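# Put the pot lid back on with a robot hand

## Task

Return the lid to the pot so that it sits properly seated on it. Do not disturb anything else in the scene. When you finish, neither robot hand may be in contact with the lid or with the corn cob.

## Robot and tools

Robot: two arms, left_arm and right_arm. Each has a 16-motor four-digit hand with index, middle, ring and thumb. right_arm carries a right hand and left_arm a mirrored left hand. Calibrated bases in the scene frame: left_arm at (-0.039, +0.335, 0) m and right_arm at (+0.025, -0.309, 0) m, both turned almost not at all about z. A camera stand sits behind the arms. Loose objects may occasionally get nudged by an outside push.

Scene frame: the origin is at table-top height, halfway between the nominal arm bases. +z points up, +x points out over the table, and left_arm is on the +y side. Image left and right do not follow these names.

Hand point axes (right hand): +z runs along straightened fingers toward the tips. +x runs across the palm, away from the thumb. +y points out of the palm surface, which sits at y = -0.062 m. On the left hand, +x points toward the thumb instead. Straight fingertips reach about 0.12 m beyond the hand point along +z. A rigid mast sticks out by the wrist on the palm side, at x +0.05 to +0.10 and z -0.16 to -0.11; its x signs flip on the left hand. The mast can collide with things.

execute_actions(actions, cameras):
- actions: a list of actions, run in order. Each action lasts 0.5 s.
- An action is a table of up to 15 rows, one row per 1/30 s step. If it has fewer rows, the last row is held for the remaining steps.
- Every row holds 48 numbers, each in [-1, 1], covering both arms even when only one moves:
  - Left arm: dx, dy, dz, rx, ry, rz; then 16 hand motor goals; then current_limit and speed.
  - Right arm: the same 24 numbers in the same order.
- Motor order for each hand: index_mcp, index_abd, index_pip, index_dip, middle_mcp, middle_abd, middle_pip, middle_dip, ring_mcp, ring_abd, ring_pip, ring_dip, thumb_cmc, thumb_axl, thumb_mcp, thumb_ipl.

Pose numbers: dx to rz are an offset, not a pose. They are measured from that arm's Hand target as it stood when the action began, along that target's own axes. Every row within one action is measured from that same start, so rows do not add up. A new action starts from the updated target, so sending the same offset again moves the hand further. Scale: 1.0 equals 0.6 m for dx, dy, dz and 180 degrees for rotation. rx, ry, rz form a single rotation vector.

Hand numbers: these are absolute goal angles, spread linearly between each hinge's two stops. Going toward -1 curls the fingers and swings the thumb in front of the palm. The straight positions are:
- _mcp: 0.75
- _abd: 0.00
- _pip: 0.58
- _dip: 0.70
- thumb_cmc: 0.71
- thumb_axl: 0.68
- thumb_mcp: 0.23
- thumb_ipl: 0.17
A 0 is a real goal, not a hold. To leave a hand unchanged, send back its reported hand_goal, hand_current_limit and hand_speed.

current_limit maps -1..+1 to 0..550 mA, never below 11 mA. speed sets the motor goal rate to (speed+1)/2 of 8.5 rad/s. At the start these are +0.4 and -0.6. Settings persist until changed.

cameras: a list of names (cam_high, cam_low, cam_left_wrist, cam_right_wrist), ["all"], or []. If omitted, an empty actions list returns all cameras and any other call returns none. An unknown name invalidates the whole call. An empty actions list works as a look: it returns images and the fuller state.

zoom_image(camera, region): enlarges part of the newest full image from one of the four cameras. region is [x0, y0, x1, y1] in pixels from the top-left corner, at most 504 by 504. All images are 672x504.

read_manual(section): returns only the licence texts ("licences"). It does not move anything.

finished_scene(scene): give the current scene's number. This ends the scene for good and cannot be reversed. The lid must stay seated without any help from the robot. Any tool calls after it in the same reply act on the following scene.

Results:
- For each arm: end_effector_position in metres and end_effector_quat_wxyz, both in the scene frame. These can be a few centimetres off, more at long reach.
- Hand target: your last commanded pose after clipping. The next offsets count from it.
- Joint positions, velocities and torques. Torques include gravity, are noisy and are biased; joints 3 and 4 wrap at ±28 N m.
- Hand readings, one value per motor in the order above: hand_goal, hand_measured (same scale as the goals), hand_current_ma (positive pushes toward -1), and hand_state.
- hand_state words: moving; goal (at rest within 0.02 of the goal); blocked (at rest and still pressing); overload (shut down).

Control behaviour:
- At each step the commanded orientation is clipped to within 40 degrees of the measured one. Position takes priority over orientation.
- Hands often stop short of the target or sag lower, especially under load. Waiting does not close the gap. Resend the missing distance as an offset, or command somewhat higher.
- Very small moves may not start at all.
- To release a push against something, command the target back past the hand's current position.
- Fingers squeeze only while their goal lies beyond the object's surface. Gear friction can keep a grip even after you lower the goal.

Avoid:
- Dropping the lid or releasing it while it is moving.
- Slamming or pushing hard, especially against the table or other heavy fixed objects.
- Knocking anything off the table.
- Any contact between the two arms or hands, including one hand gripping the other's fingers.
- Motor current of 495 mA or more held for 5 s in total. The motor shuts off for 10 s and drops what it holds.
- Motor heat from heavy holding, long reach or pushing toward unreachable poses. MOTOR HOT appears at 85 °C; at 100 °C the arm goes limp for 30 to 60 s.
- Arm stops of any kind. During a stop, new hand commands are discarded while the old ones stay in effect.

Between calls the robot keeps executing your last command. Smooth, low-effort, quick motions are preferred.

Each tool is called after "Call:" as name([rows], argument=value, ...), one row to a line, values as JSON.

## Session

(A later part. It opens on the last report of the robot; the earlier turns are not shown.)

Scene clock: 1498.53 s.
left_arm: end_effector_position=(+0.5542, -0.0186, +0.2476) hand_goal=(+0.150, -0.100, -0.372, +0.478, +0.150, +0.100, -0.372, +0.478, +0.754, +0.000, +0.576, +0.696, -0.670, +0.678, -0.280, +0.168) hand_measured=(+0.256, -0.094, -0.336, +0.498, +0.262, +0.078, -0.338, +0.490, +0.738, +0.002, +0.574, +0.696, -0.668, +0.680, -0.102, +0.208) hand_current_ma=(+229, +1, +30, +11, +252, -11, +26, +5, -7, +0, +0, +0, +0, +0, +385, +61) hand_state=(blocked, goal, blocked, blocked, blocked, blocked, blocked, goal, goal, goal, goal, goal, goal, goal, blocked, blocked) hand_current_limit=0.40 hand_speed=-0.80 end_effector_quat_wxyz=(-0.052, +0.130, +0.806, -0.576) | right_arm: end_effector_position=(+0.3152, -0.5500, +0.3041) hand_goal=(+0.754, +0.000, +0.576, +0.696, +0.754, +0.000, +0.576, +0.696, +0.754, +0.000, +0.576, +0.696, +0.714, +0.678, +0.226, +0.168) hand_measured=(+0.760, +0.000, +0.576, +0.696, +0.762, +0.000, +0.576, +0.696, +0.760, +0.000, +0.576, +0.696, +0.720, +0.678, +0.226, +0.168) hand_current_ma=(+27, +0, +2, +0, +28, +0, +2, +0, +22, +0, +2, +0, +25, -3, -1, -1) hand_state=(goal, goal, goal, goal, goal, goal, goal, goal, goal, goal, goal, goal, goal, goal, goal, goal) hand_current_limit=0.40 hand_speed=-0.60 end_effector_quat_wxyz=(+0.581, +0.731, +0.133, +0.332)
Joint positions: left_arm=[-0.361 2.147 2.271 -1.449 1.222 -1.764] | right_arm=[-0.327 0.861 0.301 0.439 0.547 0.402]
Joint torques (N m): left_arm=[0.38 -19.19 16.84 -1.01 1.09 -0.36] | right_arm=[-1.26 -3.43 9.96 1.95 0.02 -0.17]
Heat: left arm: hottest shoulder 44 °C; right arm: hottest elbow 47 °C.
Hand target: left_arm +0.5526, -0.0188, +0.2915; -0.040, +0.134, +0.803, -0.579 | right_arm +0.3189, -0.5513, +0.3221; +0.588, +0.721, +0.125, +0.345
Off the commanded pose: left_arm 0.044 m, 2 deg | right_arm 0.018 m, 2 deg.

Call:
execute_actions([
  [[-0.004,-0.015,-0.0168,0,0,0,0.15,-0.1,-0.372,0.478,0.15,0.1,-0.372,0.478,0.754,0,0.576,0.696,-0.671,0.678,-0.28,0.168,0.4,-0.8,0,0,0,0,0,0,0.754,0,0.576,0.696,0.754,0,0.576,0.696,0.754,0,0.576,0.696,0.714,0.678,0.226,0.168,0.4,-0.6]],
], cameras=["cam_high","cam_low"])

Call:
zoom_image(camera="cam_low", region=[275, 232, 335, 277])

Call:
zoom_image(camera="cam_high", region=[262, 222, 402, 332])

Scene clock: 1509.70 s.
left_arm: end_effector_position=(+0.5503, -0.0162, +0.2579) hand_goal=(+0.150, -0.100, -0.372, +0.478, +0.150, +0.100, -0.372, +0.478, +0.754, +0.000, +0.576, +0.696, -0.670, +0.678, -0.280, +0.168) hand_measured=(+0.246, -0.086, -0.322, +0.512, +0.260, +0.074, -0.338, +0.490, +0.738, +0.002, +0.574, +0.696, -0.662, +0.680, -0.102, +0.208) hand_current_ma=(+197, +5, +54, +28, +247, -14, +27, +5, -7, +0, +0, +0, +2, +0, +385, +65) hand_state=(blocked, goal, blocked, blocked, blocked, blocked, blocked, goal, goal, goal, goal, goal, goal, goal, blocked, blocked) hand_current_limit=0.40 hand_speed=-0.80 end_effector_quat_wxyz=(-0.061, +0.126, +0.808, -0.572) | right_arm: end_effector_position=(+0.3152, -0.5500, +0.3041) hand_goal=(+0.754, +0.000, +0.576, +0.696, +0.754, +0.000, +0.576, +0.696, +0.754, +0.000, +0.576, +0.696, +0.714, +0.678, +0.226, +0.168) hand_measured=(+0.760, +0.000, +0.576, +0.696, +0.762, +0.000, +0.576, +0.696, +0.760, +0.000, +0.576, +0.696, +0.720, +0.678, +0.226, +0.168) hand_current_ma=(+27, +0, +2, +0, +28, +0, +2, +0, +22, +0, +2, +0, +25, -3, -1, -1) hand_state=(goal, goal, goal, goal, goal, goal, goal, goal, goal, goal, goal, goal, goal, goal, goal, goal) hand_current_limit=0.40 hand_speed=-0.60 end_effector_quat_wxyz=(+0.581, +0.731, +0.133, +0.332)
Joint positions: left_arm=[-0.361 2.158 2.32 -1.519 1.217 -1.75] | right_arm=[-0.327 0.861 0.301 0.439 0.547 0.402]
Joint torques (N m): left_arm=[1.08 -18.96 17.73 -0.83 1.39 -0.29] | right_arm=[-1.32 -3.43 9.96 1.94 0.02 -0.17]
Heat: left arm: hottest elbow 45 °C; right arm: hottest elbow 47 °C.
Hand target: left_arm +0.5556, -0.0128, +0.3035; -0.041, +0.133, +0.803, -0.579 | right_arm +0.3189, -0.5513, +0.3221; +0.588, +0.721, +0.125, +0.345
Off the commanded pose: left_arm 0.046 m, 3 deg | right_arm 0.018 m, 2 deg.
Images, in order (width x height): cam_high 672x504, cam_low 672x504.

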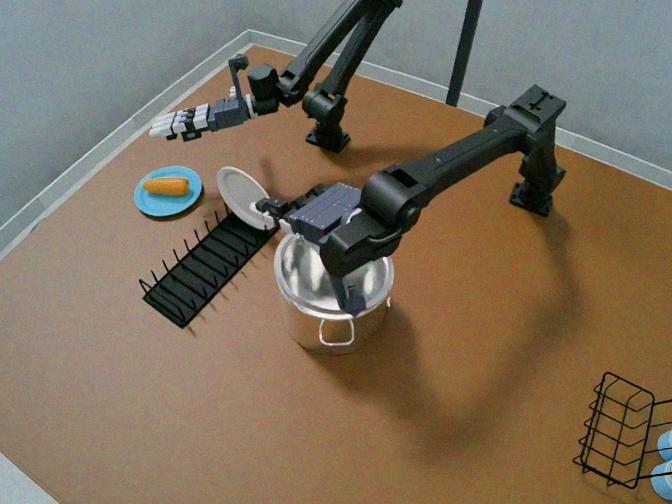

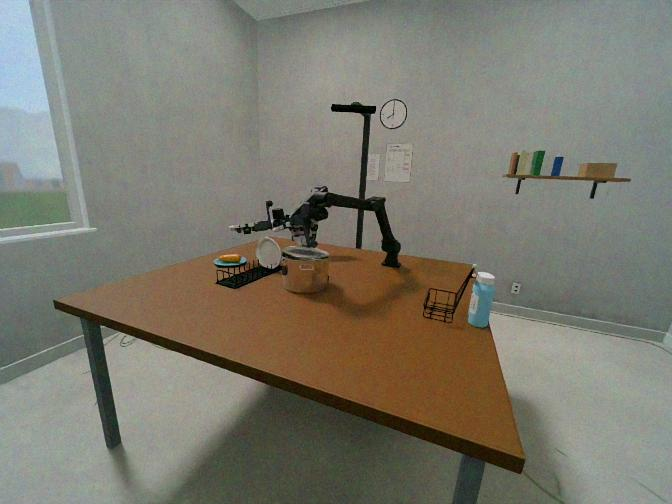

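Scaled by 8.400 from the camera's 672x504 image, which has a finer 960x720 frame.

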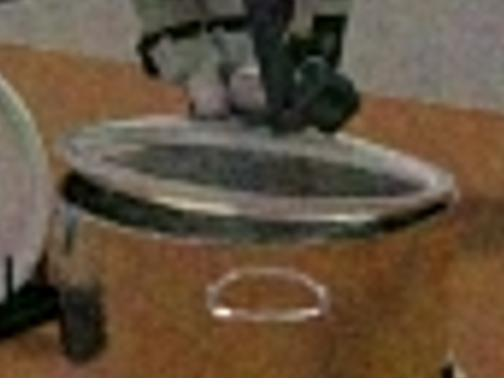

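Scaled by 3.600 from the camera's 672x504 image, which has a finer 960x720 frame.

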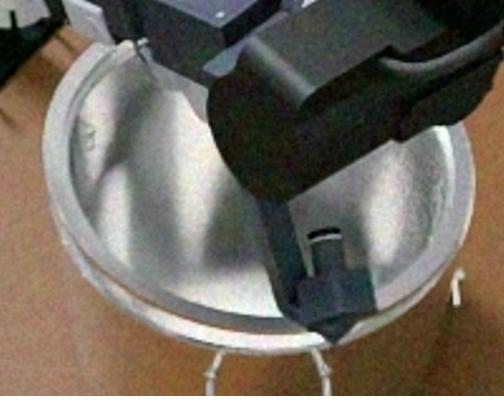

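Call:
execute_actions([
  [[-0.004,-0.0235,-0.0081,0,0,0,0.15,-0.1,-0.372,0.478,0.15,0.1,-0.372,0.478,0.754,0,0.576,0.696,-0.671,0.678,-0.28,0.168,0.4,-0.8,0,0,0,0,0,0,0.754,0,0.576,0.696,0.754,0,0.576,0.696,0.754,0,0.576,0.696,0.714,0.678,0.226,0.168,0.4,-0.6]],
], cameras=["cam_high","cam_low"])

Call:
zoom_image(camera="cam_low", region=[275, 232, 335, 277])

Call:
zoom_image(camera="cam_high", region=[262, 222, 402, 332])

Scene clock: 1520.50 s.
left_arm: end_effector_position=(+0.5480, -0.0152, +0.2698) hand_goal=(+0.150, -0.100, -0.372, +0.478, +0.150, +0.100, -0.372, +0.478, +0.754, +0.000, +0.576, +0.696, -0.670, +0.678, -0.280, +0.168) hand_measured=(+0.242, -0.078, -0.322, +0.512, +0.248, +0.074, -0.326, +0.502, +0.738, +0.002, +0.574, +0.696, -0.658, +0.682, -0.102, +0.208) hand_current_ma=(+182, +11, +54, +28, +199, -14, +48, +15, -7, +0, +0, +0, +5, +1, +385, +65) hand_state=(blocked, blocked, blocked, blocked, blocked, blocked, blocked, blocked, goal, goal, goal, goal, goal, goal, blocked, blocked) hand_current_limit=0.40 hand_speed=-0.80 end_effector_quat_wxyz=(-0.071, +0.117, +0.811, -0.569) | right_arm: end_effector_position=(+0.3152, -0.5500, +0.3041) hand_goal=(+0.754, +0.000, +0.576, +0.696, +0.754, +0.000, +0.576, +0.696, +0.754, +0.000, +0.576, +0.696, +0.714, +0.678, +0.226, +0.168) hand_measured=(+0.760, +0.000, +0.576, +0.696, +0.762, +0.000, +0.576, +0.696, +0.760, +0.000, +0.576, +0.696, +0.720, +0.678, +0.226, +0.168) hand_current_ma=(+27, +0, +2, +0, +28, +0, +2, +0, +22, +0, +2, +0, +25, -3, -1, -1) hand_state=(goal, goal, goal, goal, goal, goal, goal, goal, goal, goal, goal, goal, goal, goal, goal, goal) hand_current_limit=0.40 hand_speed=-0.60 end_effector_quat_wxyz=(+0.581, +0.731, +0.133, +0.332)
Joint positions: left_arm=[-0.361 2.179 2.389 -1.587 1.214 -1.759] | right_arm=[-0.327 0.861 0.301 0.439 0.547 0.402]
Joint torques (N m): left_arm=[1.49 -18.84 18.35 -0.2 1.5 -0.23] | right_arm=[-1.26 -3.43 9.95 1.94 0.02 -0.17]
Heat: left arm: hottest elbow 48 °C; right arm: hottest elbow 47 °C.
Hand target: left_arm +0.5567, -0.0131, +0.3187; -0.040, +0.134, +0.803, -0.579 | right_arm +0.3189, -0.5513, +0.3221; +0.588, +0.721, +0.125, +0.345
Off the commanded pose: left_arm 0.050 m, 4 deg | right_arm 0.018 m, 2 deg.
Images, in order (width x height): cam_high 672x504, cam_low 672x504.

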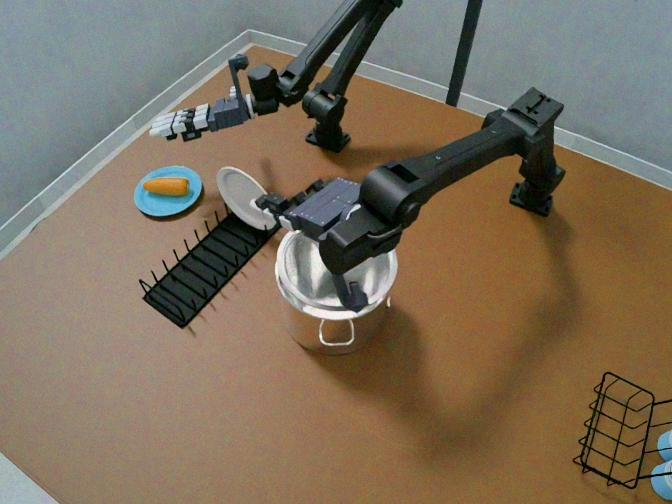

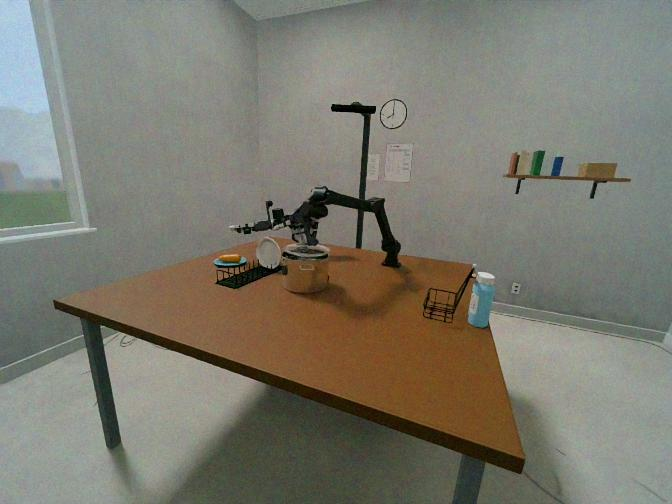

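Scaled by 8.400 from the camera's 672x504 image, which has a finer 960x720 frame.

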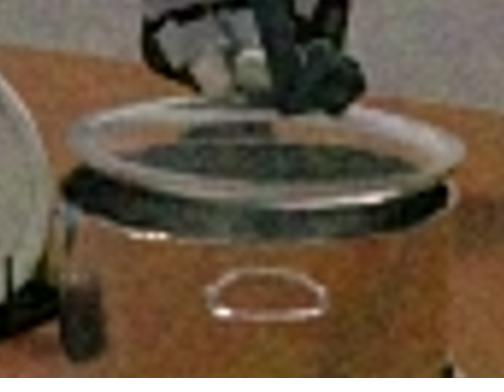

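Scaled by 3.600 from the camera's 672x504 image, which has a finer 960x720 frame.

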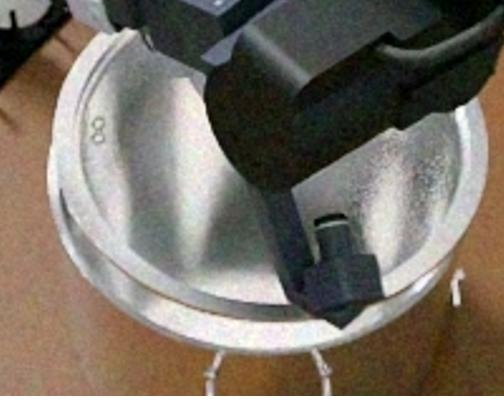

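Call:
execute_actions([
  [[0.0118,0.0388,0.0058,0,0,0,0.15,-0.1,-0.372,0.478,0.15,0.1,-0.372,0.478,0.754,0,0.576,0.696,-0.671,0.678,-0.28,0.168,0.4,-0.8,0,0,0,0,0,0,0.754,0,0.576,0.696,0.754,0,0.576,0.696,0.754,0,0.576,0.696,0.714,0.678,0.226,0.168,0.4,-0.6]],
], cameras=["cam_high","cam_low"])

Call:
zoom_image(camera="cam_low", region=[275, 232, 335, 277])

Call:
zoom_image(camera="cam_high", region=[262, 222, 402, 332])

Scene clock: 1567.97 s.
left_arm: end_effector_position=(+0.5484, -0.0138, +0.2582) hand_goal=(+0.150, -0.100, -0.372, +0.478, +0.150, +0.100, -0.372, +0.478, +0.754, +0.000, +0.576, +0.696, -0.670, +0.678, -0.280, +0.168) hand_measured=(+0.242, -0.076, -0.322, +0.512, +0.248, +0.074, -0.326, +0.502, +0.738, +0.002, +0.574, +0.696, -0.658, +0.682, -0.102, +0.208) hand_current_ma=(+181, +11, +54, +28, +199, -14, +48, +15, -7, +0, +0, +0, +5, +1, +385, +65) hand_state=(blocked, blocked, blocked, blocked, blocked, blocked, blocked, blocked, goal, goal, goal, goal, goal, goal, blocked, blocked) hand_current_limit=0.40 hand_speed=-0.80 end_effector_quat_wxyz=(-0.074, +0.116, +0.811, -0.568) | right_arm: end_effector_position=(+0.3152, -0.5500, +0.3041) hand_goal=(+0.754, +0.000, +0.576, +0.696, +0.754, +0.000, +0.576, +0.696, +0.754, +0.000, +0.576, +0.696, +0.714, +0.678, +0.226, +0.168) hand_measured=(+0.760, +0.000, +0.576, +0.696, +0.762, +0.000, +0.576, +0.696, +0.760, +0.000, +0.576, +0.696, +0.720, +0.678, +0.226, +0.168) hand_current_ma=(+27, +0, +2, +0, +28, +0, +2, +0, +22, +0, +2, +0, +25, -3, -1, -1) hand_state=(goal, goal, goal, goal, goal, goal, goal, goal, goal, goal, goal, goal, goal, goal, goal, goal) hand_current_limit=0.40 hand_speed=-0.60 end_effector_quat_wxyz=(+0.581, +0.731, +0.133, +0.332)
Joint positions: left_arm=[-0.36 2.179 2.359 -1.574 1.214 -1.746] | right_arm=[-0.327 0.861 0.301 0.439 0.547 0.402]
Joint torques (N m): left_arm=[1.38 -20.66 12.22 0.55 1.56 0] | right_arm=[-1.32 -3.43 9.96 1.94 0.02 -0.16]
Heat: left arm: hottest elbow 49 °C; right arm: hottest elbow 47 °C.
Hand target: left_arm +0.5530, -0.0074, +0.2949; -0.040, +0.133, +0.803, -0.579 | right_arm +0.3189, -0.5513, +0.3221; +0.588, +0.721, +0.125, +0.345
Off the commanded pose: left_arm 0.038 m, 5 deg | right_arm 0.018 m, 2 deg.
Images, in order (width x height): cam_high 672x504, cam_low 672x504.

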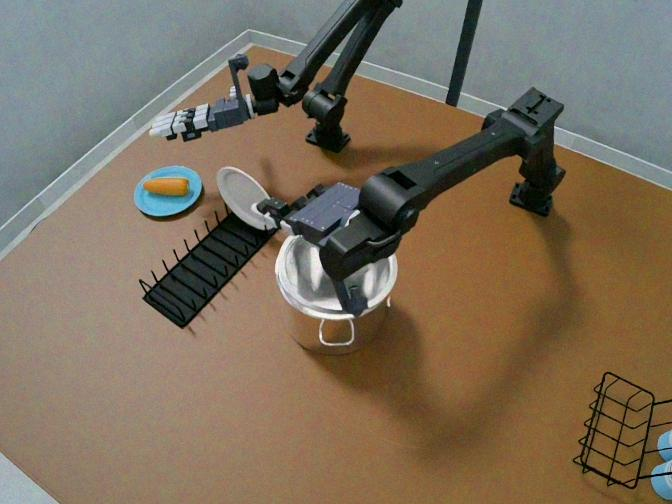

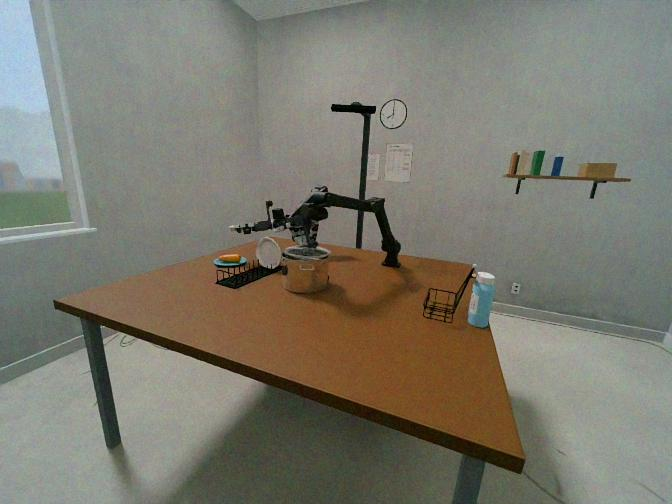

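Scaled by 8.400 from the camera's 672x504 image, which has a finer 960x720 frame.

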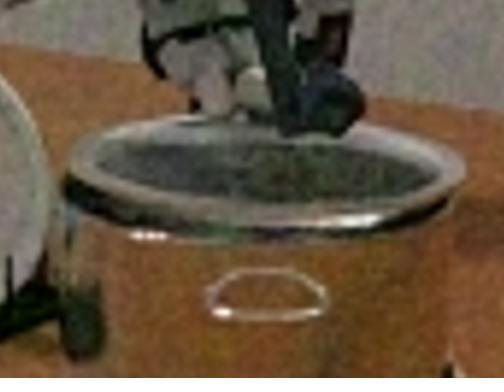

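Scaled by 3.600 from the camera's 672x504 image, which has a finer 960x720 frame.

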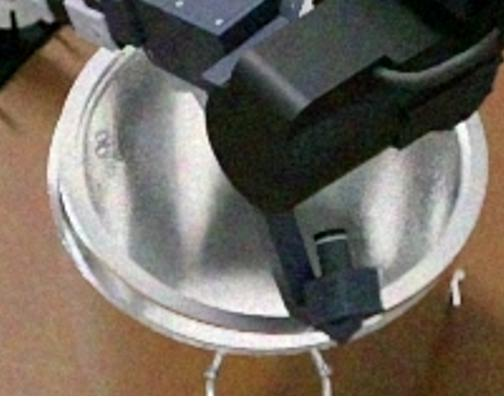

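Call:
execute_actions([
  [[-0.0043,0.004,0.0302,0,0,0,0.15,-0.1,-0.372,0.478,0.15,0.1,-0.372,0.478,0.754,0,0.576,0.696,-0.671,0.678,-0.28,0.168,0.4,-0.8,0,0,0,0,0,0,0.754,0,0.576,0.696,0.754,0,0.576,0.696,0.754,0,0.576,0.696,0.714,0.678,0.226,0.168,0.4,-0.6]],
], cameras=["cam_high","cam_low"])

Call:
zoom_image(camera="cam_low", region=[275, 232, 335, 277])

Call:
zoom_image(camera="cam_high", region=[262, 222, 402, 332])

Scene clock: 1598.87 s.
left_arm: end_effector_position=(+0.5581, -0.0174, +0.2473) hand_goal=(+0.150, -0.100, -0.372, +0.478, +0.150, +0.100, -0.372, +0.478, +0.754, +0.000, +0.576, +0.696, -0.670, +0.678, -0.280, +0.168) hand_measured=(+0.242, -0.074, -0.322, +0.512, +0.246, +0.074, -0.322, +0.504, +0.738, +0.002, +0.574, +0.696, -0.660, +0.682, -0.102, +0.208) hand_current_ma=(+180, +13, +54, +28, +197, -14, +53, +17, -7, +0, +0, +0, +3, +1, +385, +65) hand_state=(blocked, blocked, blocked, blocked, blocked, blocked, blocked, blocked, goal, goal, goal, goal, goal, goal, blocked, blocked) hand_current_limit=0.40 hand_speed=-0.80 end_effector_quat_wxyz=(-0.062, +0.118, +0.811, -0.570) | right_arm: end_effector_position=(+0.3152, -0.5500, +0.3041) hand_goal=(+0.754, +0.000, +0.576, +0.696, +0.754, +0.000, +0.576, +0.696, +0.754, +0.000, +0.576, +0.696, +0.714, +0.678, +0.226, +0.168) hand_measured=(+0.760, +0.000, +0.576, +0.696, +0.762, +0.000, +0.576, +0.696, +0.760, +0.000, +0.576, +0.696, +0.720, +0.678, +0.226, +0.168) hand_current_ma=(+27, +0, +2, +0, +28, +0, +2, +0, +22, +0, +2, +0, +25, -3, -1, -1) hand_state=(goal, goal, goal, goal, goal, goal, goal, goal, goal, goal, goal, goal, goal, goal, goal, goal) hand_current_limit=0.40 hand_speed=-0.60 end_effector_quat_wxyz=(+0.581, +0.731, +0.133, +0.332)
Joint positions: left_arm=[-0.36 2.179 2.329 -1.491 1.212 -1.779] | right_arm=[-0.327 0.861 0.301 0.439 0.547 0.402]
Joint torques (N m): left_arm=[-0.97 -21.19 11.93 0.85 1.46 -0.25] | right_arm=[-1.26 -3.43 9.96 1.94 0.02 -0.17]
Heat: left arm: hottest elbow 50 °C; right arm: hottest elbow 47 °C.
Hand target: left_arm +0.5519, -0.0241, +0.2870; -0.040, +0.133, +0.803, -0.579 | right_arm +0.3189, -0.5513, +0.3221; +0.588, +0.721, +0.125, +0.345
Off the commanded pose: left_arm 0.041 m, 3 deg | right_arm 0.018 m, 2 deg.
Images, in order (width x height): cam_high 672x504, cam_low 672x504.

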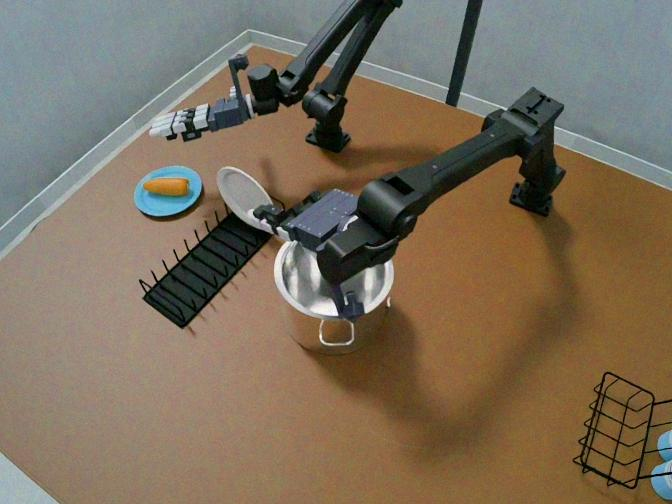

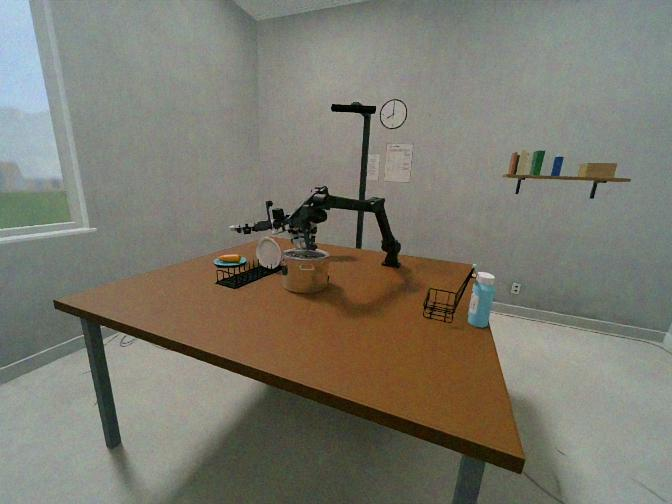

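Scaled by 8.400 from the camera's 672x504 image, which has a finer 960x720 frame.

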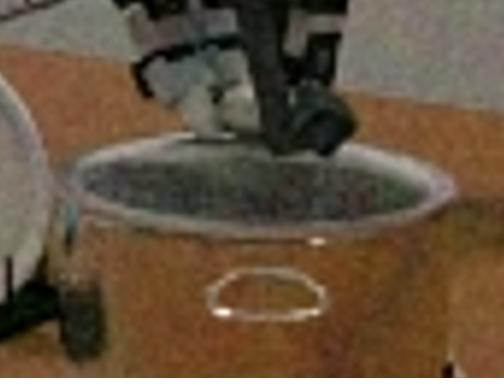

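Scaled by 3.600 from the camera's 672x504 image, which has a finer 960x720 frame.

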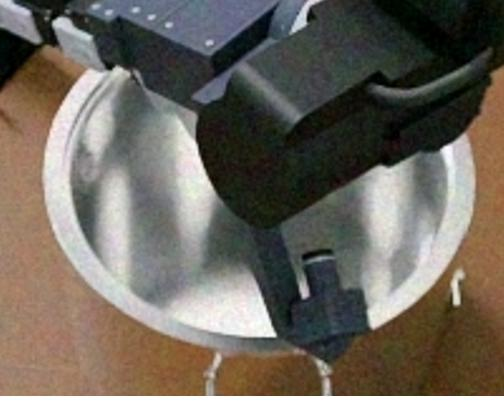

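Call:
execute_actions([
  [[0.0045,0.0218,-0.0027,0,0,0,0.15,-0.1,-0.372,0.478,0.15,0.1,-0.372,0.478,0.754,0,0.576,0.696,-0.671,0.678,-0.28,0.168,0.4,-0.8,0,0,0,0,0,0,0.754,0,0.576,0.696,0.754,0,0.576,0.696,0.754,0,0.576,0.696,0.714,0.678,0.226,0.168,0.4,-0.6]],
], cameras=["cam_high","cam_low"])

Call:
zoom_image(camera="cam_low", region=[275, 232, 335, 277])

Call:
zoom_image(camera="cam_high", region=[262, 222, 402, 332])

Scene clock: 1615.20 s.
left_arm: end_effector_position=(+0.5570, -0.0176, +0.2456) hand_goal=(+0.150, -0.100, -0.372, +0.478, +0.150, +0.100, -0.372, +0.478, +0.754, +0.000, +0.576, +0.696, -0.670, +0.678, -0.280, +0.168) hand_measured=(+0.240, -0.074, -0.322, +0.512, +0.246, +0.072, -0.322, +0.504, +0.738, +0.002, +0.574, +0.696, -0.664, +0.682, -0.102, +0.208) hand_current_ma=(+176, +13, +54, +28, +197, -16, +56, +18, -7, +0, +0, +0, +2, +1, +385, +65) hand_state=(blocked, blocked, blocked, blocked, blocked, blocked, blocked, blocked, goal, goal, goal, goal, goal, goal, blocked, blocked) hand_current_limit=0.40 hand_speed=-0.80 end_effector_quat_wxyz=(-0.057, +0.121, +0.809, -0.573) | right_arm: end_effector_position=(+0.3152, -0.5500, +0.3041) hand_goal=(+0.754, +0.000, +0.576, +0.696, +0.754, +0.000, +0.576, +0.696, +0.754, +0.000, +0.576, +0.696, +0.714, +0.678, +0.226, +0.168) hand_measured=(+0.760, +0.000, +0.576, +0.696, +0.762, +0.000, +0.576, +0.696, +0.760, +0.000, +0.576, +0.696, +0.720, +0.678, +0.226, +0.168) hand_current_ma=(+27, +0, +2, +0, +28, +0, +2, +0, +22, +0, +2, +0, +25, -3, -1, -1) hand_state=(goal, goal, goal, goal, goal, goal, goal, goal, goal, goal, goal, goal, goal, goal, goal, goal) hand_current_limit=0.40 hand_speed=-0.60 end_effector_quat_wxyz=(+0.581, +0.731, +0.133, +0.332)
Joint positions: left_arm=[-0.36 2.162 2.293 -1.458 1.216 -1.779] | right_arm=[-0.327 0.861 0.301 0.439 0.547 0.402]
Joint torques (N m): left_arm=[0.15 -20.84 10.8 0.34 1.33 -0.08] | right_arm=[-1.26 -3.43 9.96 1.94 0.02 -0.17]
Heat: left arm: hottest elbow 48 °C; right arm: hottest elbow 47 °C.
Hand target: left_arm +0.5518, -0.0181, +0.2750; -0.040, +0.133, +0.803, -0.579 | right_arm +0.3189, -0.5513, +0.3221; +0.588, +0.721, +0.125, +0.345
Off the commanded pose: left_arm 0.030 m, 3 deg | right_arm 0.018 m, 2 deg.
Images, in order (width x height): cam_high 672x504, cam_low 672x504.

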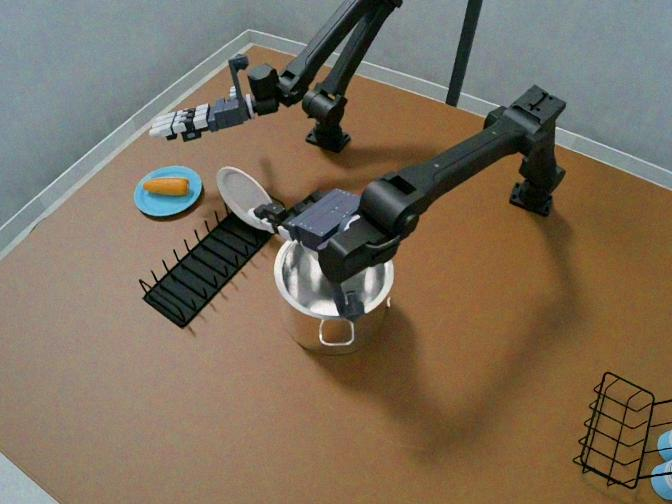

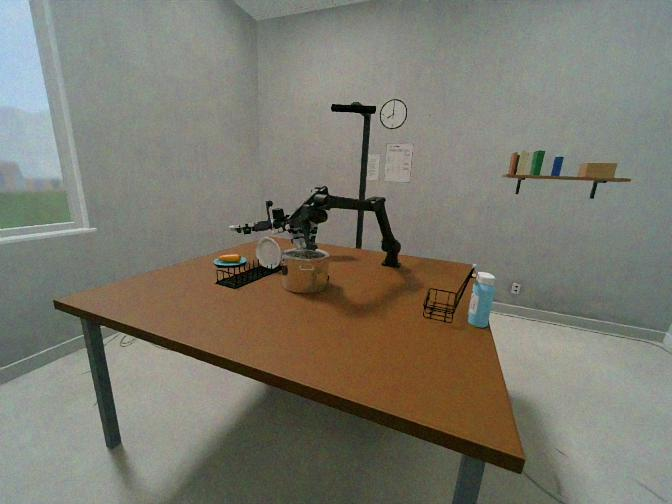

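Scaled by 8.400 from the camera's 672x504 image, which has a finer 960x720 frame.

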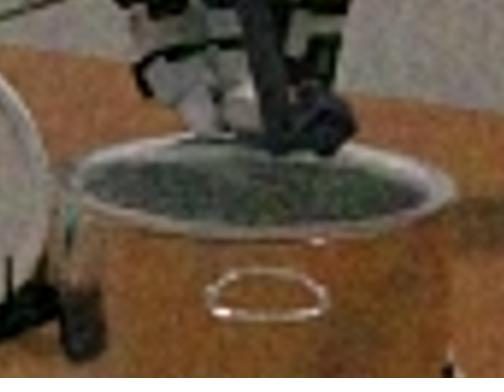

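Scaled by 3.600 from the camera's 672x504 image, which has a finer 960x720 frame.

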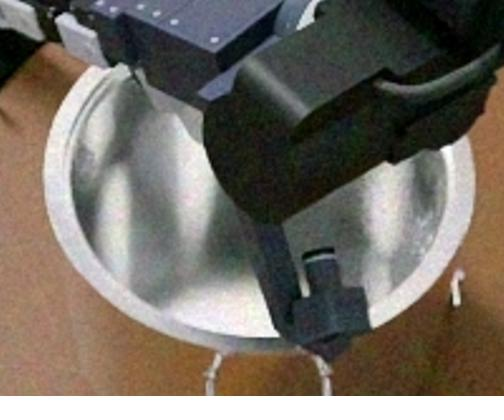

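Call:
execute_actions([
  [[0.0069,0.0107,-0.0132,0,0,0,0.15,-0.1,-0.372,0.478,0.15,0.1,-0.372,0.478,0.754,0,0.576,0.696,-0.671,0.678,-0.28,0.168,0.4,-0.8,0,0,0,0,0,0,0.754,0,0.576,0.696,0.754,0,0.576,0.696,0.754,0,0.576,0.696,0.714,0.678,0.226,0.168,0.4,-0.6]],
], cameras=["cam_high","cam_low"])

Call:
zoom_image(camera="cam_low", region=[275, 232, 335, 277])

Call:
zoom_image(camera="cam_high", region=[262, 222, 402, 332])

Scene clock: 1625.97 s.
left_arm: end_effector_position=(+0.5553, -0.0171, +0.2450) hand_goal=(+0.150, -0.100, -0.372, +0.478, +0.150, +0.100, -0.372, +0.478, +0.754, +0.000, +0.576, +0.696, -0.670, +0.678, -0.280, +0.168) hand_measured=(+0.240, -0.074, -0.322, +0.510, +0.246, +0.066, -0.320, +0.506, +0.738, +0.002, +0.574, +0.696, -0.664, +0.680, -0.104, +0.208) hand_current_ma=(+173, +13, +54, +25, +197, -22, +57, +19, -7, +0, +0, +0, +1, +0, +385, +65) hand_state=(blocked, blocked, blocked, blocked, blocked, blocked, blocked, blocked, goal, goal, goal, goal, goal, goal, blocked, blocked) hand_current_limit=0.40 hand_speed=-0.80 end_effector_quat_wxyz=(-0.051, +0.134, +0.806, -0.575) | right_arm: end_effector_position=(+0.3152, -0.5500, +0.3041) hand_goal=(+0.754, +0.000, +0.576, +0.696, +0.754, +0.000, +0.576, +0.696, +0.754, +0.000, +0.576, +0.696, +0.714, +0.678, +0.226, +0.168) hand_measured=(+0.760, +0.000, +0.576, +0.696, +0.762, +0.000, +0.576, +0.696, +0.760, +0.000, +0.576, +0.696, +0.720, +0.678, +0.226, +0.168) hand_current_ma=(+27, +0, +2, +0, +28, +0, +2, +0, +22, +0, +2, +0, +25, -3, -1, -1) hand_state=(goal, goal, goal, goal, goal, goal, goal, goal, goal, goal, goal, goal, goal, goal, goal, goal) hand_current_limit=0.40 hand_speed=-0.60 end_effector_quat_wxyz=(+0.581, +0.731, +0.133, +0.332)
Joint positions: left_arm=[-0.36 2.15 2.272 -1.458 1.22 -1.743] | right_arm=[-0.327 0.861 0.301 0.439 0.547 0.402]
Joint torques (N m): left_arm=[1.49 -20.31 10.47 -0.34 1.3 -0.07] | right_arm=[-1.32 -3.43 9.96 1.94 0.02 -0.17]
Heat: left arm: hottest elbow 47 °C; right arm: hottest elbow 47 °C.
Hand target: left_arm +0.5506, -0.0078, +0.2710; -0.041, +0.133, +0.803, -0.579 | right_arm +0.3189, -0.5513, +0.3221; +0.588, +0.721, +0.125, +0.345
Off the commanded pose: left_arm 0.028 m, 1 deg | right_arm 0.018 m, 2 deg.
Images, in order (width x height): cam_high 672x504, cam_low 672x504.

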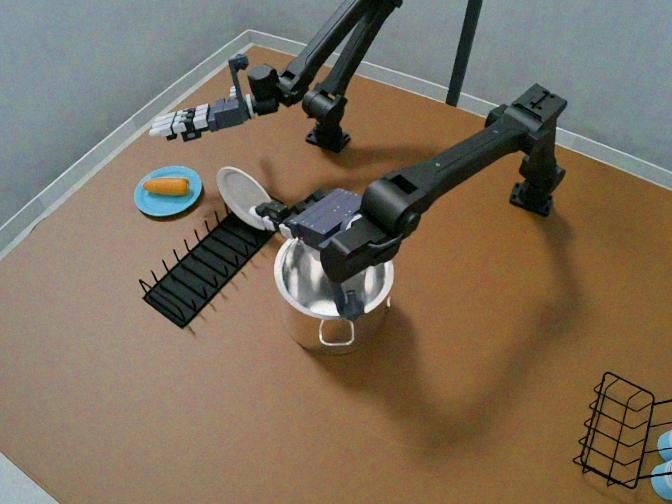

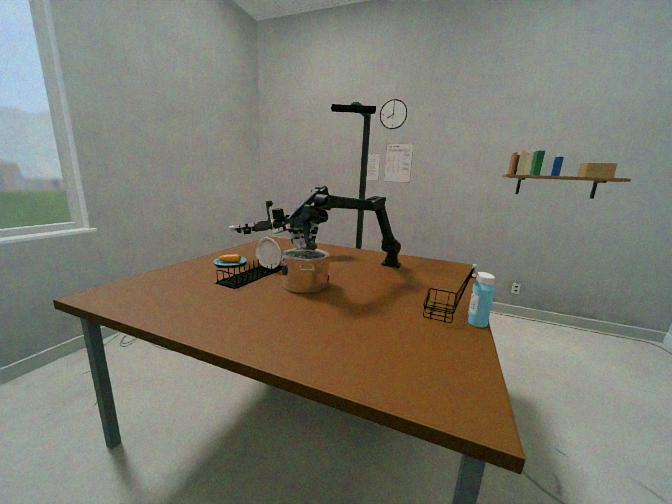

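Scaled by 8.400 from the camera's 672x504 image, which has a finer 960x720 frame.

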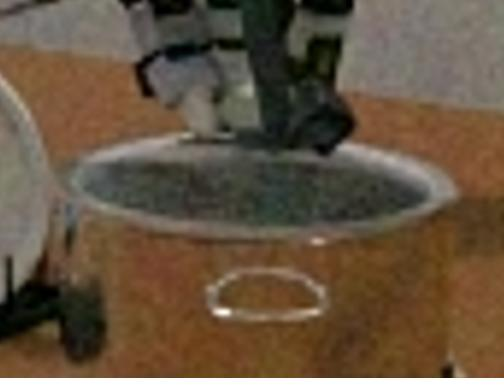

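Scaled by 3.600 from the camera's 672x504 image, which has a finer 960x720 frame.

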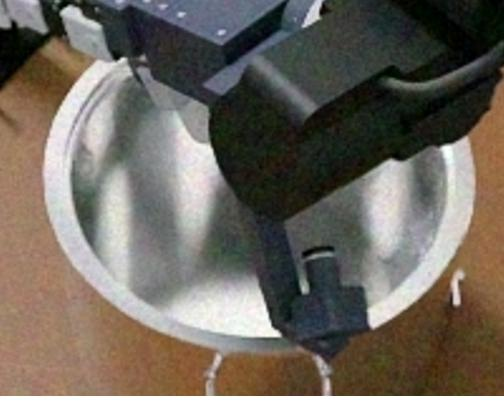

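Call:
execute_actions([
  [[0,0.0063,0.0022,0,0,0,0.24,-0.09,-0.33,0.5,0.24,0.09,-0.33,0.49,0.754,0,0.576,0.696,-0.671,0.678,-0.14,0.2,0.4,-0.9,0,0,0,0,0,0,0.754,0,0.576,0.696,0.754,0,0.576,0.696,0.754,0,0.576,0.696,0.714,0.678,0.226,0.168,0.4,-0.6]],
  [[0,0,0,0,0,0,0.3,-0.09,-0.36,0.48,0.3,0.09,-0.36,0.48,0.754,0,0.576,0.696,-0.671,0.678,-0.09,0.168,0.4,-0.9,0,0,0,0,0,0,0.754,0,0.576,0.696,0.754,0,0.576,0.696,0.754,0,0.576,0.696,0.714,0.678,0.226,0.168,0.4,-0.6]],
  [[0,0,0,0,0,0,0.6,-0.09,-0.36,0.48,0.6,0.09,-0.36,0.48,0.754,0,0.576,0.696,-0.671,0.678,0.1,0.168,0.4,-0.8,0,0,0,0,0,0,0.754,0,0.576,0.696,0.754,0,0.576,0.696,0.754,0,0.576,0.696,0.714,0.678,0.226,0.168,0.4,-0.6]],
  [[0,0,0,0,0,0,0.6,-0.09,-0.36,0.48,0.6,0.09,-0.36,0.48,0.754,0,0.576,0.696,-0.671,0.678,0.1,0.168,0.4,-0.8,0,0,0,0,0,0,0.754,0,0.576,0.696,0.754,0,0.576,0.696,0.754,0,0.576,0.696,0.714,0.678,0.226,0.168,0.4,-0.6]],
], cameras=["cam_high","cam_low"])

Call:
zoom_image(camera="cam_high", region=[262, 222, 402, 332])

Call:
zoom_image(camera="cam_low", region=[275, 232, 335, 277])

Scene clock: 1654.03 s.
left_arm: end_effector_position=(+0.5536, -0.0150, +0.2466) hand_goal=(+0.600, -0.090, -0.360, +0.480, +0.600, +0.090, -0.360, +0.480, +0.754, +0.000, +0.576, +0.696, -0.670, +0.678, +0.100, +0.168) hand_measured=(+0.584, -0.086, -0.358, +0.484, +0.584, +0.086, -0.356, +0.484, +0.738, +0.002, +0.574, +0.696, -0.668, +0.680, +0.096, +0.170) hand_current_ma=(-8, +1, +0, +0, -9, +0, +0, +0, -7, +0, +0, +0, +0, +0, -1, +0) hand_state=(goal, goal, goal, goal, goal, goal, goal, goal, goal, goal, goal, goal, goal, goal, goal, goal) hand_current_limit=0.40 hand_speed=-0.80 end_effector_quat_wxyz=(-0.049, +0.135, +0.804, -0.576) | right_arm: end_effector_position=(+0.3152, -0.5500, +0.3041) hand_goal=(+0.754, +0.000, +0.576, +0.696, +0.754, +0.000, +0.576, +0.696, +0.754, +0.000, +0.576, +0.696, +0.714, +0.678, +0.226, +0.168) hand_measured=(+0.760, +0.000, +0.576, +0.696, +0.762, +0.000, +0.576, +0.696, +0.760, +0.000, +0.576, +0.696, +0.720, +0.678, +0.226, +0.168) hand_current_ma=(+27, +0, +2, +0, +28, +0, +2, +0, +22, +0, +2, +0, +25, -3, -1, -1) hand_state=(goal, goal, goal, goal, goal, goal, goal, goal, goal, goal, goal, goal, goal, goal, goal, goal) hand_current_limit=0.40 hand_speed=-0.60 end_effector_quat_wxyz=(+0.581, +0.731, +0.133, +0.332)
Joint positions: left_arm=[-0.357 2.141 2.259 -1.458 1.224 -1.734] | right_arm=[-0.327 0.861 0.301 0.439 0.547 0.402]
Joint torques (N m): left_arm=[0.73 -19.9 10.61 0.13 1.17 -0.15] | right_arm=[-1.26 -3.43 9.95 1.94 0.03 -0.17]
Heat: left arm: hottest elbow 45 °C; right arm: hottest elbow 47 °C.
Hand target: left_arm +0.5509, -0.0081, +0.2671; -0.041, +0.133, +0.803, -0.579 | right_arm +0.3189, -0.5513, +0.3221; +0.588, +0.721, +0.125, +0.345
Off the commanded pose: left_arm 0.022 m, 1 deg | right_arm 0.018 m, 2 deg.
Images, in order (width x height): cam_high 672x504, cam_low 672x504.

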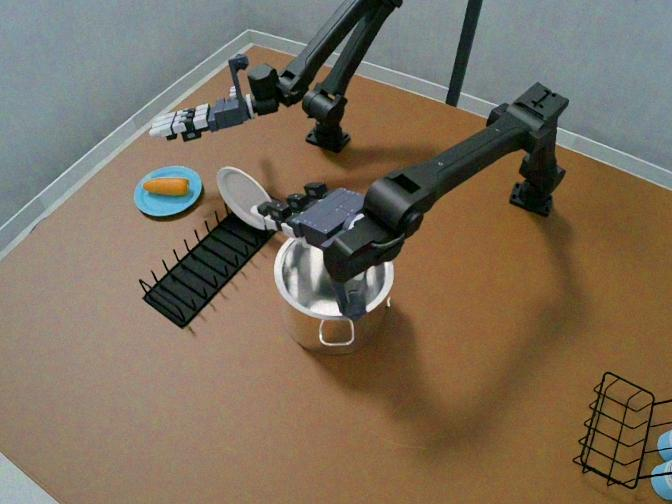

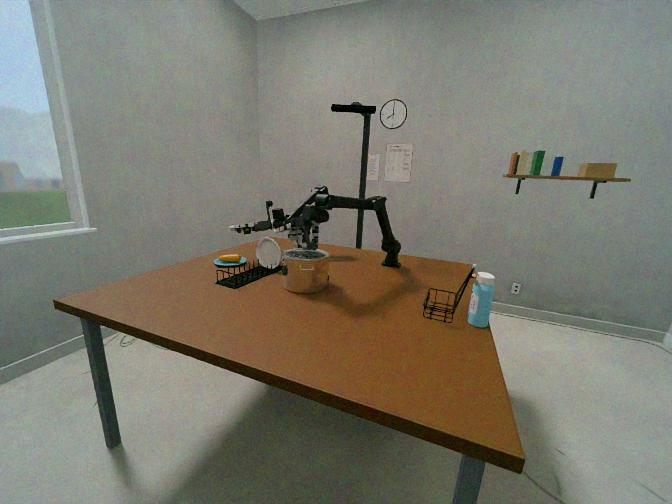

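Scaled by 3.600 from the camera's 672x504 image, which has a finer 960x720 frame.

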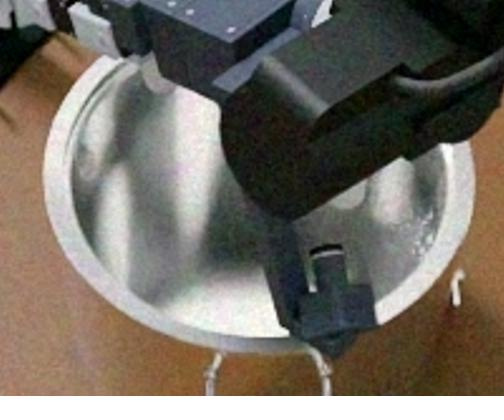

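Scaled by 8.400 from the camera's 672x504 image, which has a finer 960x720 frame.

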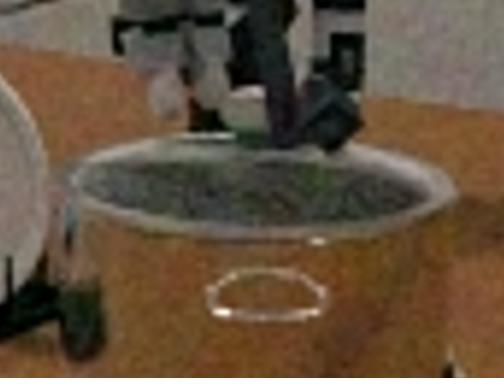

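Call:
execute_actions([
  [[-0.01,-0.0473,-0.0163,0,0,0,0.6,-0.09,-0.36,0.48,0.6,0.09,-0.36,0.48,0.754,0,0.576,0.696,-0.671,0.678,0.1,0.168,0.4,-0.8,0,0,0,0,0,0,0.754,0,0.576,0.696,0.754,0,0.576,0.696,0.754,0,0.576,0.696,0.714,0.678,0.226,0.168,0.4,-0.6]],
  [[-0.01,-0.0473,-0.0163,0,0,0,0.6,-0.09,-0.36,0.48,0.6,0.09,-0.36,0.48,0.754,0,0.576,0.696,-0.671,0.678,0.1,0.168,0.4,-0.8,0,0,0,0,0,0,0.754,0,0.576,0.696,0.754,0,0.576,0.696,0.754,0,0.576,0.696,0.714,0.678,0.226,0.168,0.4,-0.6]],
  [[0,-0.0473,-0.0163,0,0,0,0.6,-0.09,-0.36,0.48,0.6,0.09,-0.36,0.48,0.754,0,0.576,0.696,-0.671,0.678,0.1,0.168,0.4,-0.8,0,0,0,0,0,0,0.754,0,0.576,0.696,0.754,0,0.576,0.696,0.754,0,0.576,0.696,0.714,0.678,0.226,0.168,0.4,-0.6]],
  [[0.02,0.0294,-0.0808,0,-0.0215,-0.0078,0.6,-0.09,-0.36,0.48,0.6,0.09,-0.36,0.48,0.754,0,0.576,0.696,-0.671,0.678,0.1,0.168,0.4,-0.8,0,0,0,0,0,0,0.754,0,0.576,0.696,0.754,0,0.576,0.696,0.754,0,0.576,0.696,0.714,0.678,0.226,0.168,0.4,-0.6]],
  [[0.0135,0.0294,-0.0808,0,-0.0215,-0.0078,0.6,-0.09,-0.36,0.48,0.6,0.09,-0.36,0.48,0.754,0,0.576,0.696,-0.671,0.678,0.1,0.168,0.4,-0.8,0,0,0,0,0,0,0.754,0,0.576,0.696,0.754,0,0.576,0.696,0.754,0,0.576,0.696,0.714,0.678,0.226,0.168,0.4,-0.6]],
  [[0.007,0.0294,-0.0808,0,-0.0215,-0.0078,0.6,-0.09,-0.36,0.48,0.6,0.09,-0.36,0.48,0.754,0,0.576,0.696,-0.671,0.678,0.1,0.168,0.4,-0.8,0,0,0,0,0,0,0.754,0,0.576,0.696,0.754,0,0.576,0.696,0.754,0,0.576,0.696,0.714,0.678,0.226,0.168,0.4,-0.6]],
  [[0.0,0.0294,-0.0808,0,-0.0215,-0.0078,0.6,-0.09,-0.36,0.48,0.6,0.09,-0.36,0.48,0.754,0,0.576,0.696,-0.671,0.678,0.1,0.168,0.4,-0.8,0,0,0,0,0,0,0.754,0,0.576,0.696,0.754,0,0.576,0.696,0.754,0,0.576,0.696,0.714,0.678,0.226,0.168,0.4,-0.6]],
  [[-0.007,0.0294,-0.0808,0,-0.0215,-0.0078,0.6,-0.09,-0.36,0.48,0.6,0.09,-0.36,0.48,0.754,0,0.576,0.696,-0.671,0.678,0.1,0.168,0.4,-0.8,0,0,0,0,0,0,0.754,0,0.576,0.696,0.754,0,0.576,0.696,0.754,0,0.576,0.696,0.714,0.678,0.226,0.168,0.4,-0.6]],
  [[0.002,0.0815,-0.0507,0,0,0,0.6,-0.09,-0.36,0.48,0.6,0.09,-0.36,0.48,0.754,0,0.576,0.696,-0.671,0.678,0.1,0.168,0.4,-0.8,0,0,0,0,0,0,0.754,0,0.576,0.696,0.754,0,0.576,0.696,0.754,0,0.576,0.696,0.714,0.678,0.226,0.168,0.4,-0.6]],
  [[0.002,0.0815,-0.0507,0,0,0,0.6,-0.09,-0.36,0.48,0.6,0.09,-0.36,0.48,0.754,0,0.576,0.696,0.7,0.678,0.2,0.168,0.4,-0.6,0,0,0,0,0,0,0.754,0,0.576,0.696,0.754,0,0.576,0.696,0.754,0,0.576,0.696,0.714,0.678,0.226,0.168,0.4,-0.6]],
  [[0,0,0,-0.097,-0.046,-0.059,0.6,-0.09,-0.36,0.48,0.6,0.09,-0.36,0.48,0.754,0,0.576,0.696,0.7,0.678,0.2,0.168,0.4,-0.6,0,0,0,0,0,0,0.754,0,0.576,0.696,0.754,0,0.576,0.696,0.754,0,0.576,0.696,0.714,0.678,0.226,0.168,0.4,-0.6]],
  [[0,0,0,-0.097,-0.046,-0.059,0.6,-0.09,-0.36,0.48,0.6,0.09,-0.36,0.48,0.754,0,0.576,0.696,0.7,0.678,0.2,0.168,0.4,-0.6,0,0,0,0,0,0,0.754,0,0.576,0.696,0.754,0,0.576,0.696,0.754,0,0.576,0.696,0.714,0.678,0.226,0.168,0.4,-0.6]],
], cameras=["all"])

Scene clock: 1689.73 s.
left_arm: end_effector_position=(+0.5526, +0.3390, +0.2410) hand_goal=(+0.600, -0.090, -0.360, +0.480, +0.600, +0.090, -0.360, +0.480, +0.754, +0.000, +0.576, +0.696, +0.700, +0.678, +0.200, +0.168) hand_measured=(+0.594, -0.086, -0.358, +0.484, +0.594, +0.088, -0.358, +0.484, +0.744, +0.002, +0.574, +0.696, +0.686, +0.680, +0.196, +0.170) hand_current_ma=(-1, +0, +0, +0, -1, +0, +0, +0, -3, +0, +0, +0, -6, +0, -1, +0) hand_state=(goal, goal, goal, goal, goal, goal, goal, goal, goal, goal, goal, goal, goal, goal, goal, goal) hand_current_limit=0.40 hand_speed=-0.60 end_effector_quat_wxyz=(+0.022, -0.246, +0.916, -0.315) | right_arm: end_effector_position=(+0.3152, -0.5500, +0.3041) hand_goal=(+0.754, +0.000, +0.576, +0.696, +0.754, +0.000, +0.576, +0.696, +0.754, +0.000, +0.576, +0.696, +0.714, +0.678, +0.226, +0.168) hand_measured=(+0.760, +0.000, +0.576, +0.696, +0.762, +0.000, +0.576, +0.696, +0.760, +0.000, +0.576, +0.696, +0.720, +0.678, +0.226, +0.168) hand_current_ma=(+27, +0, +2, +0, +28, +0, +2, +0, +22, +0, +2, +0, +25, -3, -1, -1) hand_state=(goal, goal, goal, goal, goal, goal, goal, goal, goal, goal, goal, goal, goal, goal, goal, goal) hand_current_limit=0.40 hand_speed=-0.60 end_effector_quat_wxyz=(+0.581, +0.731, +0.133, +0.332)
Joint positions: left_arm=[0.067 1.949 2.062 -1.506 0.621 -2.064] | right_arm=[-0.327 0.861 0.301 0.439 0.547 0.402]
Joint torques (N m): left_arm=[0.09 -16.5 15.76 0.02 0.53 -0.28] | right_arm=[-1.32 -3.43 9.95 1.94 0.02 -0.17]
Heat: left arm: hottest elbow 45 °C; right arm: hottest elbow 48 °C.
Hand target: left_arm +0.5621, +0.3379, +0.2737; +0.058, -0.260, +0.911, -0.316 | right_arm +0.3189, -0.5513, +0.3221; +0.588, +0.721, +0.125, +0.345
Off the commanded pose: left_arm 0.034 m, 4 deg | right_arm 0.018 m, 2 deg.
joint sent to its limit (left arm) — joint 6 (wrist roll), lower limit. The joint targets still meet the commanded pose.
camera_calibration:
cam_left_wrist: T_world_to_cam=[[0.980454, -0.0455499, 0.191403, -0.600376], [-0.19317, -0.0381614, 0.980423, -0.18483], [-0.0373539, -0.998233, -0.0462143, 0.488077], [0, 0, 0, 1]] pos_world=[0.571169, 0.452814, 0.318681]

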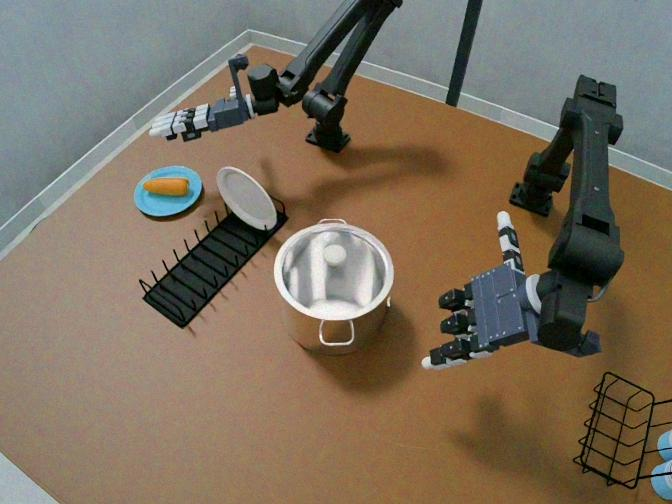

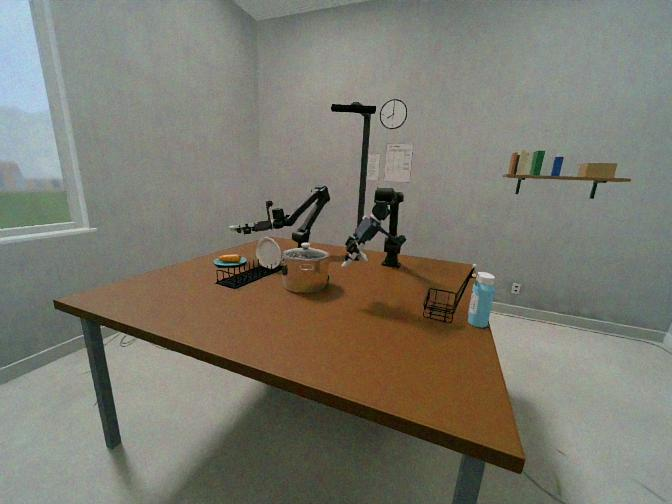

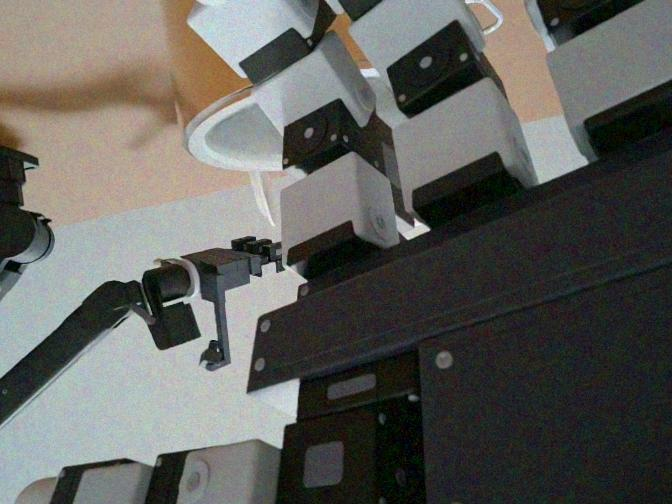

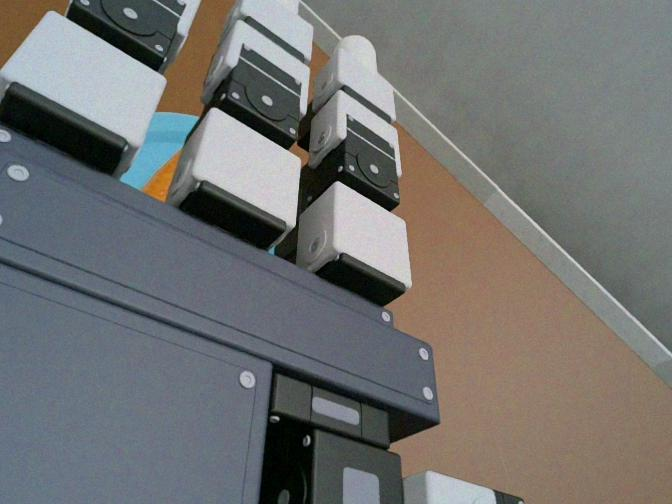

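Call:
zoom_image(camera="cam_left_wrist", region=[170, 80, 290, 180])

Call:
zoom_image(camera="cam_high", region=[262, 212, 402, 332])

Call:
zoom_image(camera="cam_low", region=[275, 235, 335, 270])

Scaled by 4.200 from the camera's 672x504 image, which has a finer 960x720 frame.

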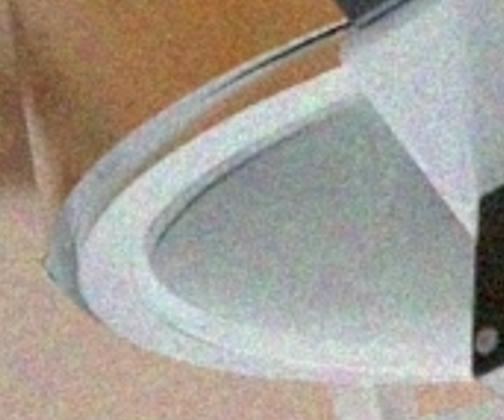

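Scaled by 3.600 from the camera's 672x504 image, which has a finer 960x720 frame.

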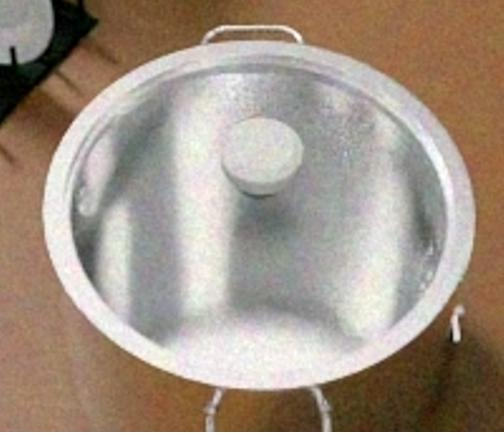

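Scaled by 8.400 from the camera's 672x504 image, which has a finer 960x720 frame.

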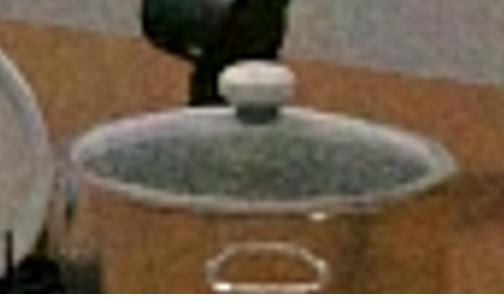

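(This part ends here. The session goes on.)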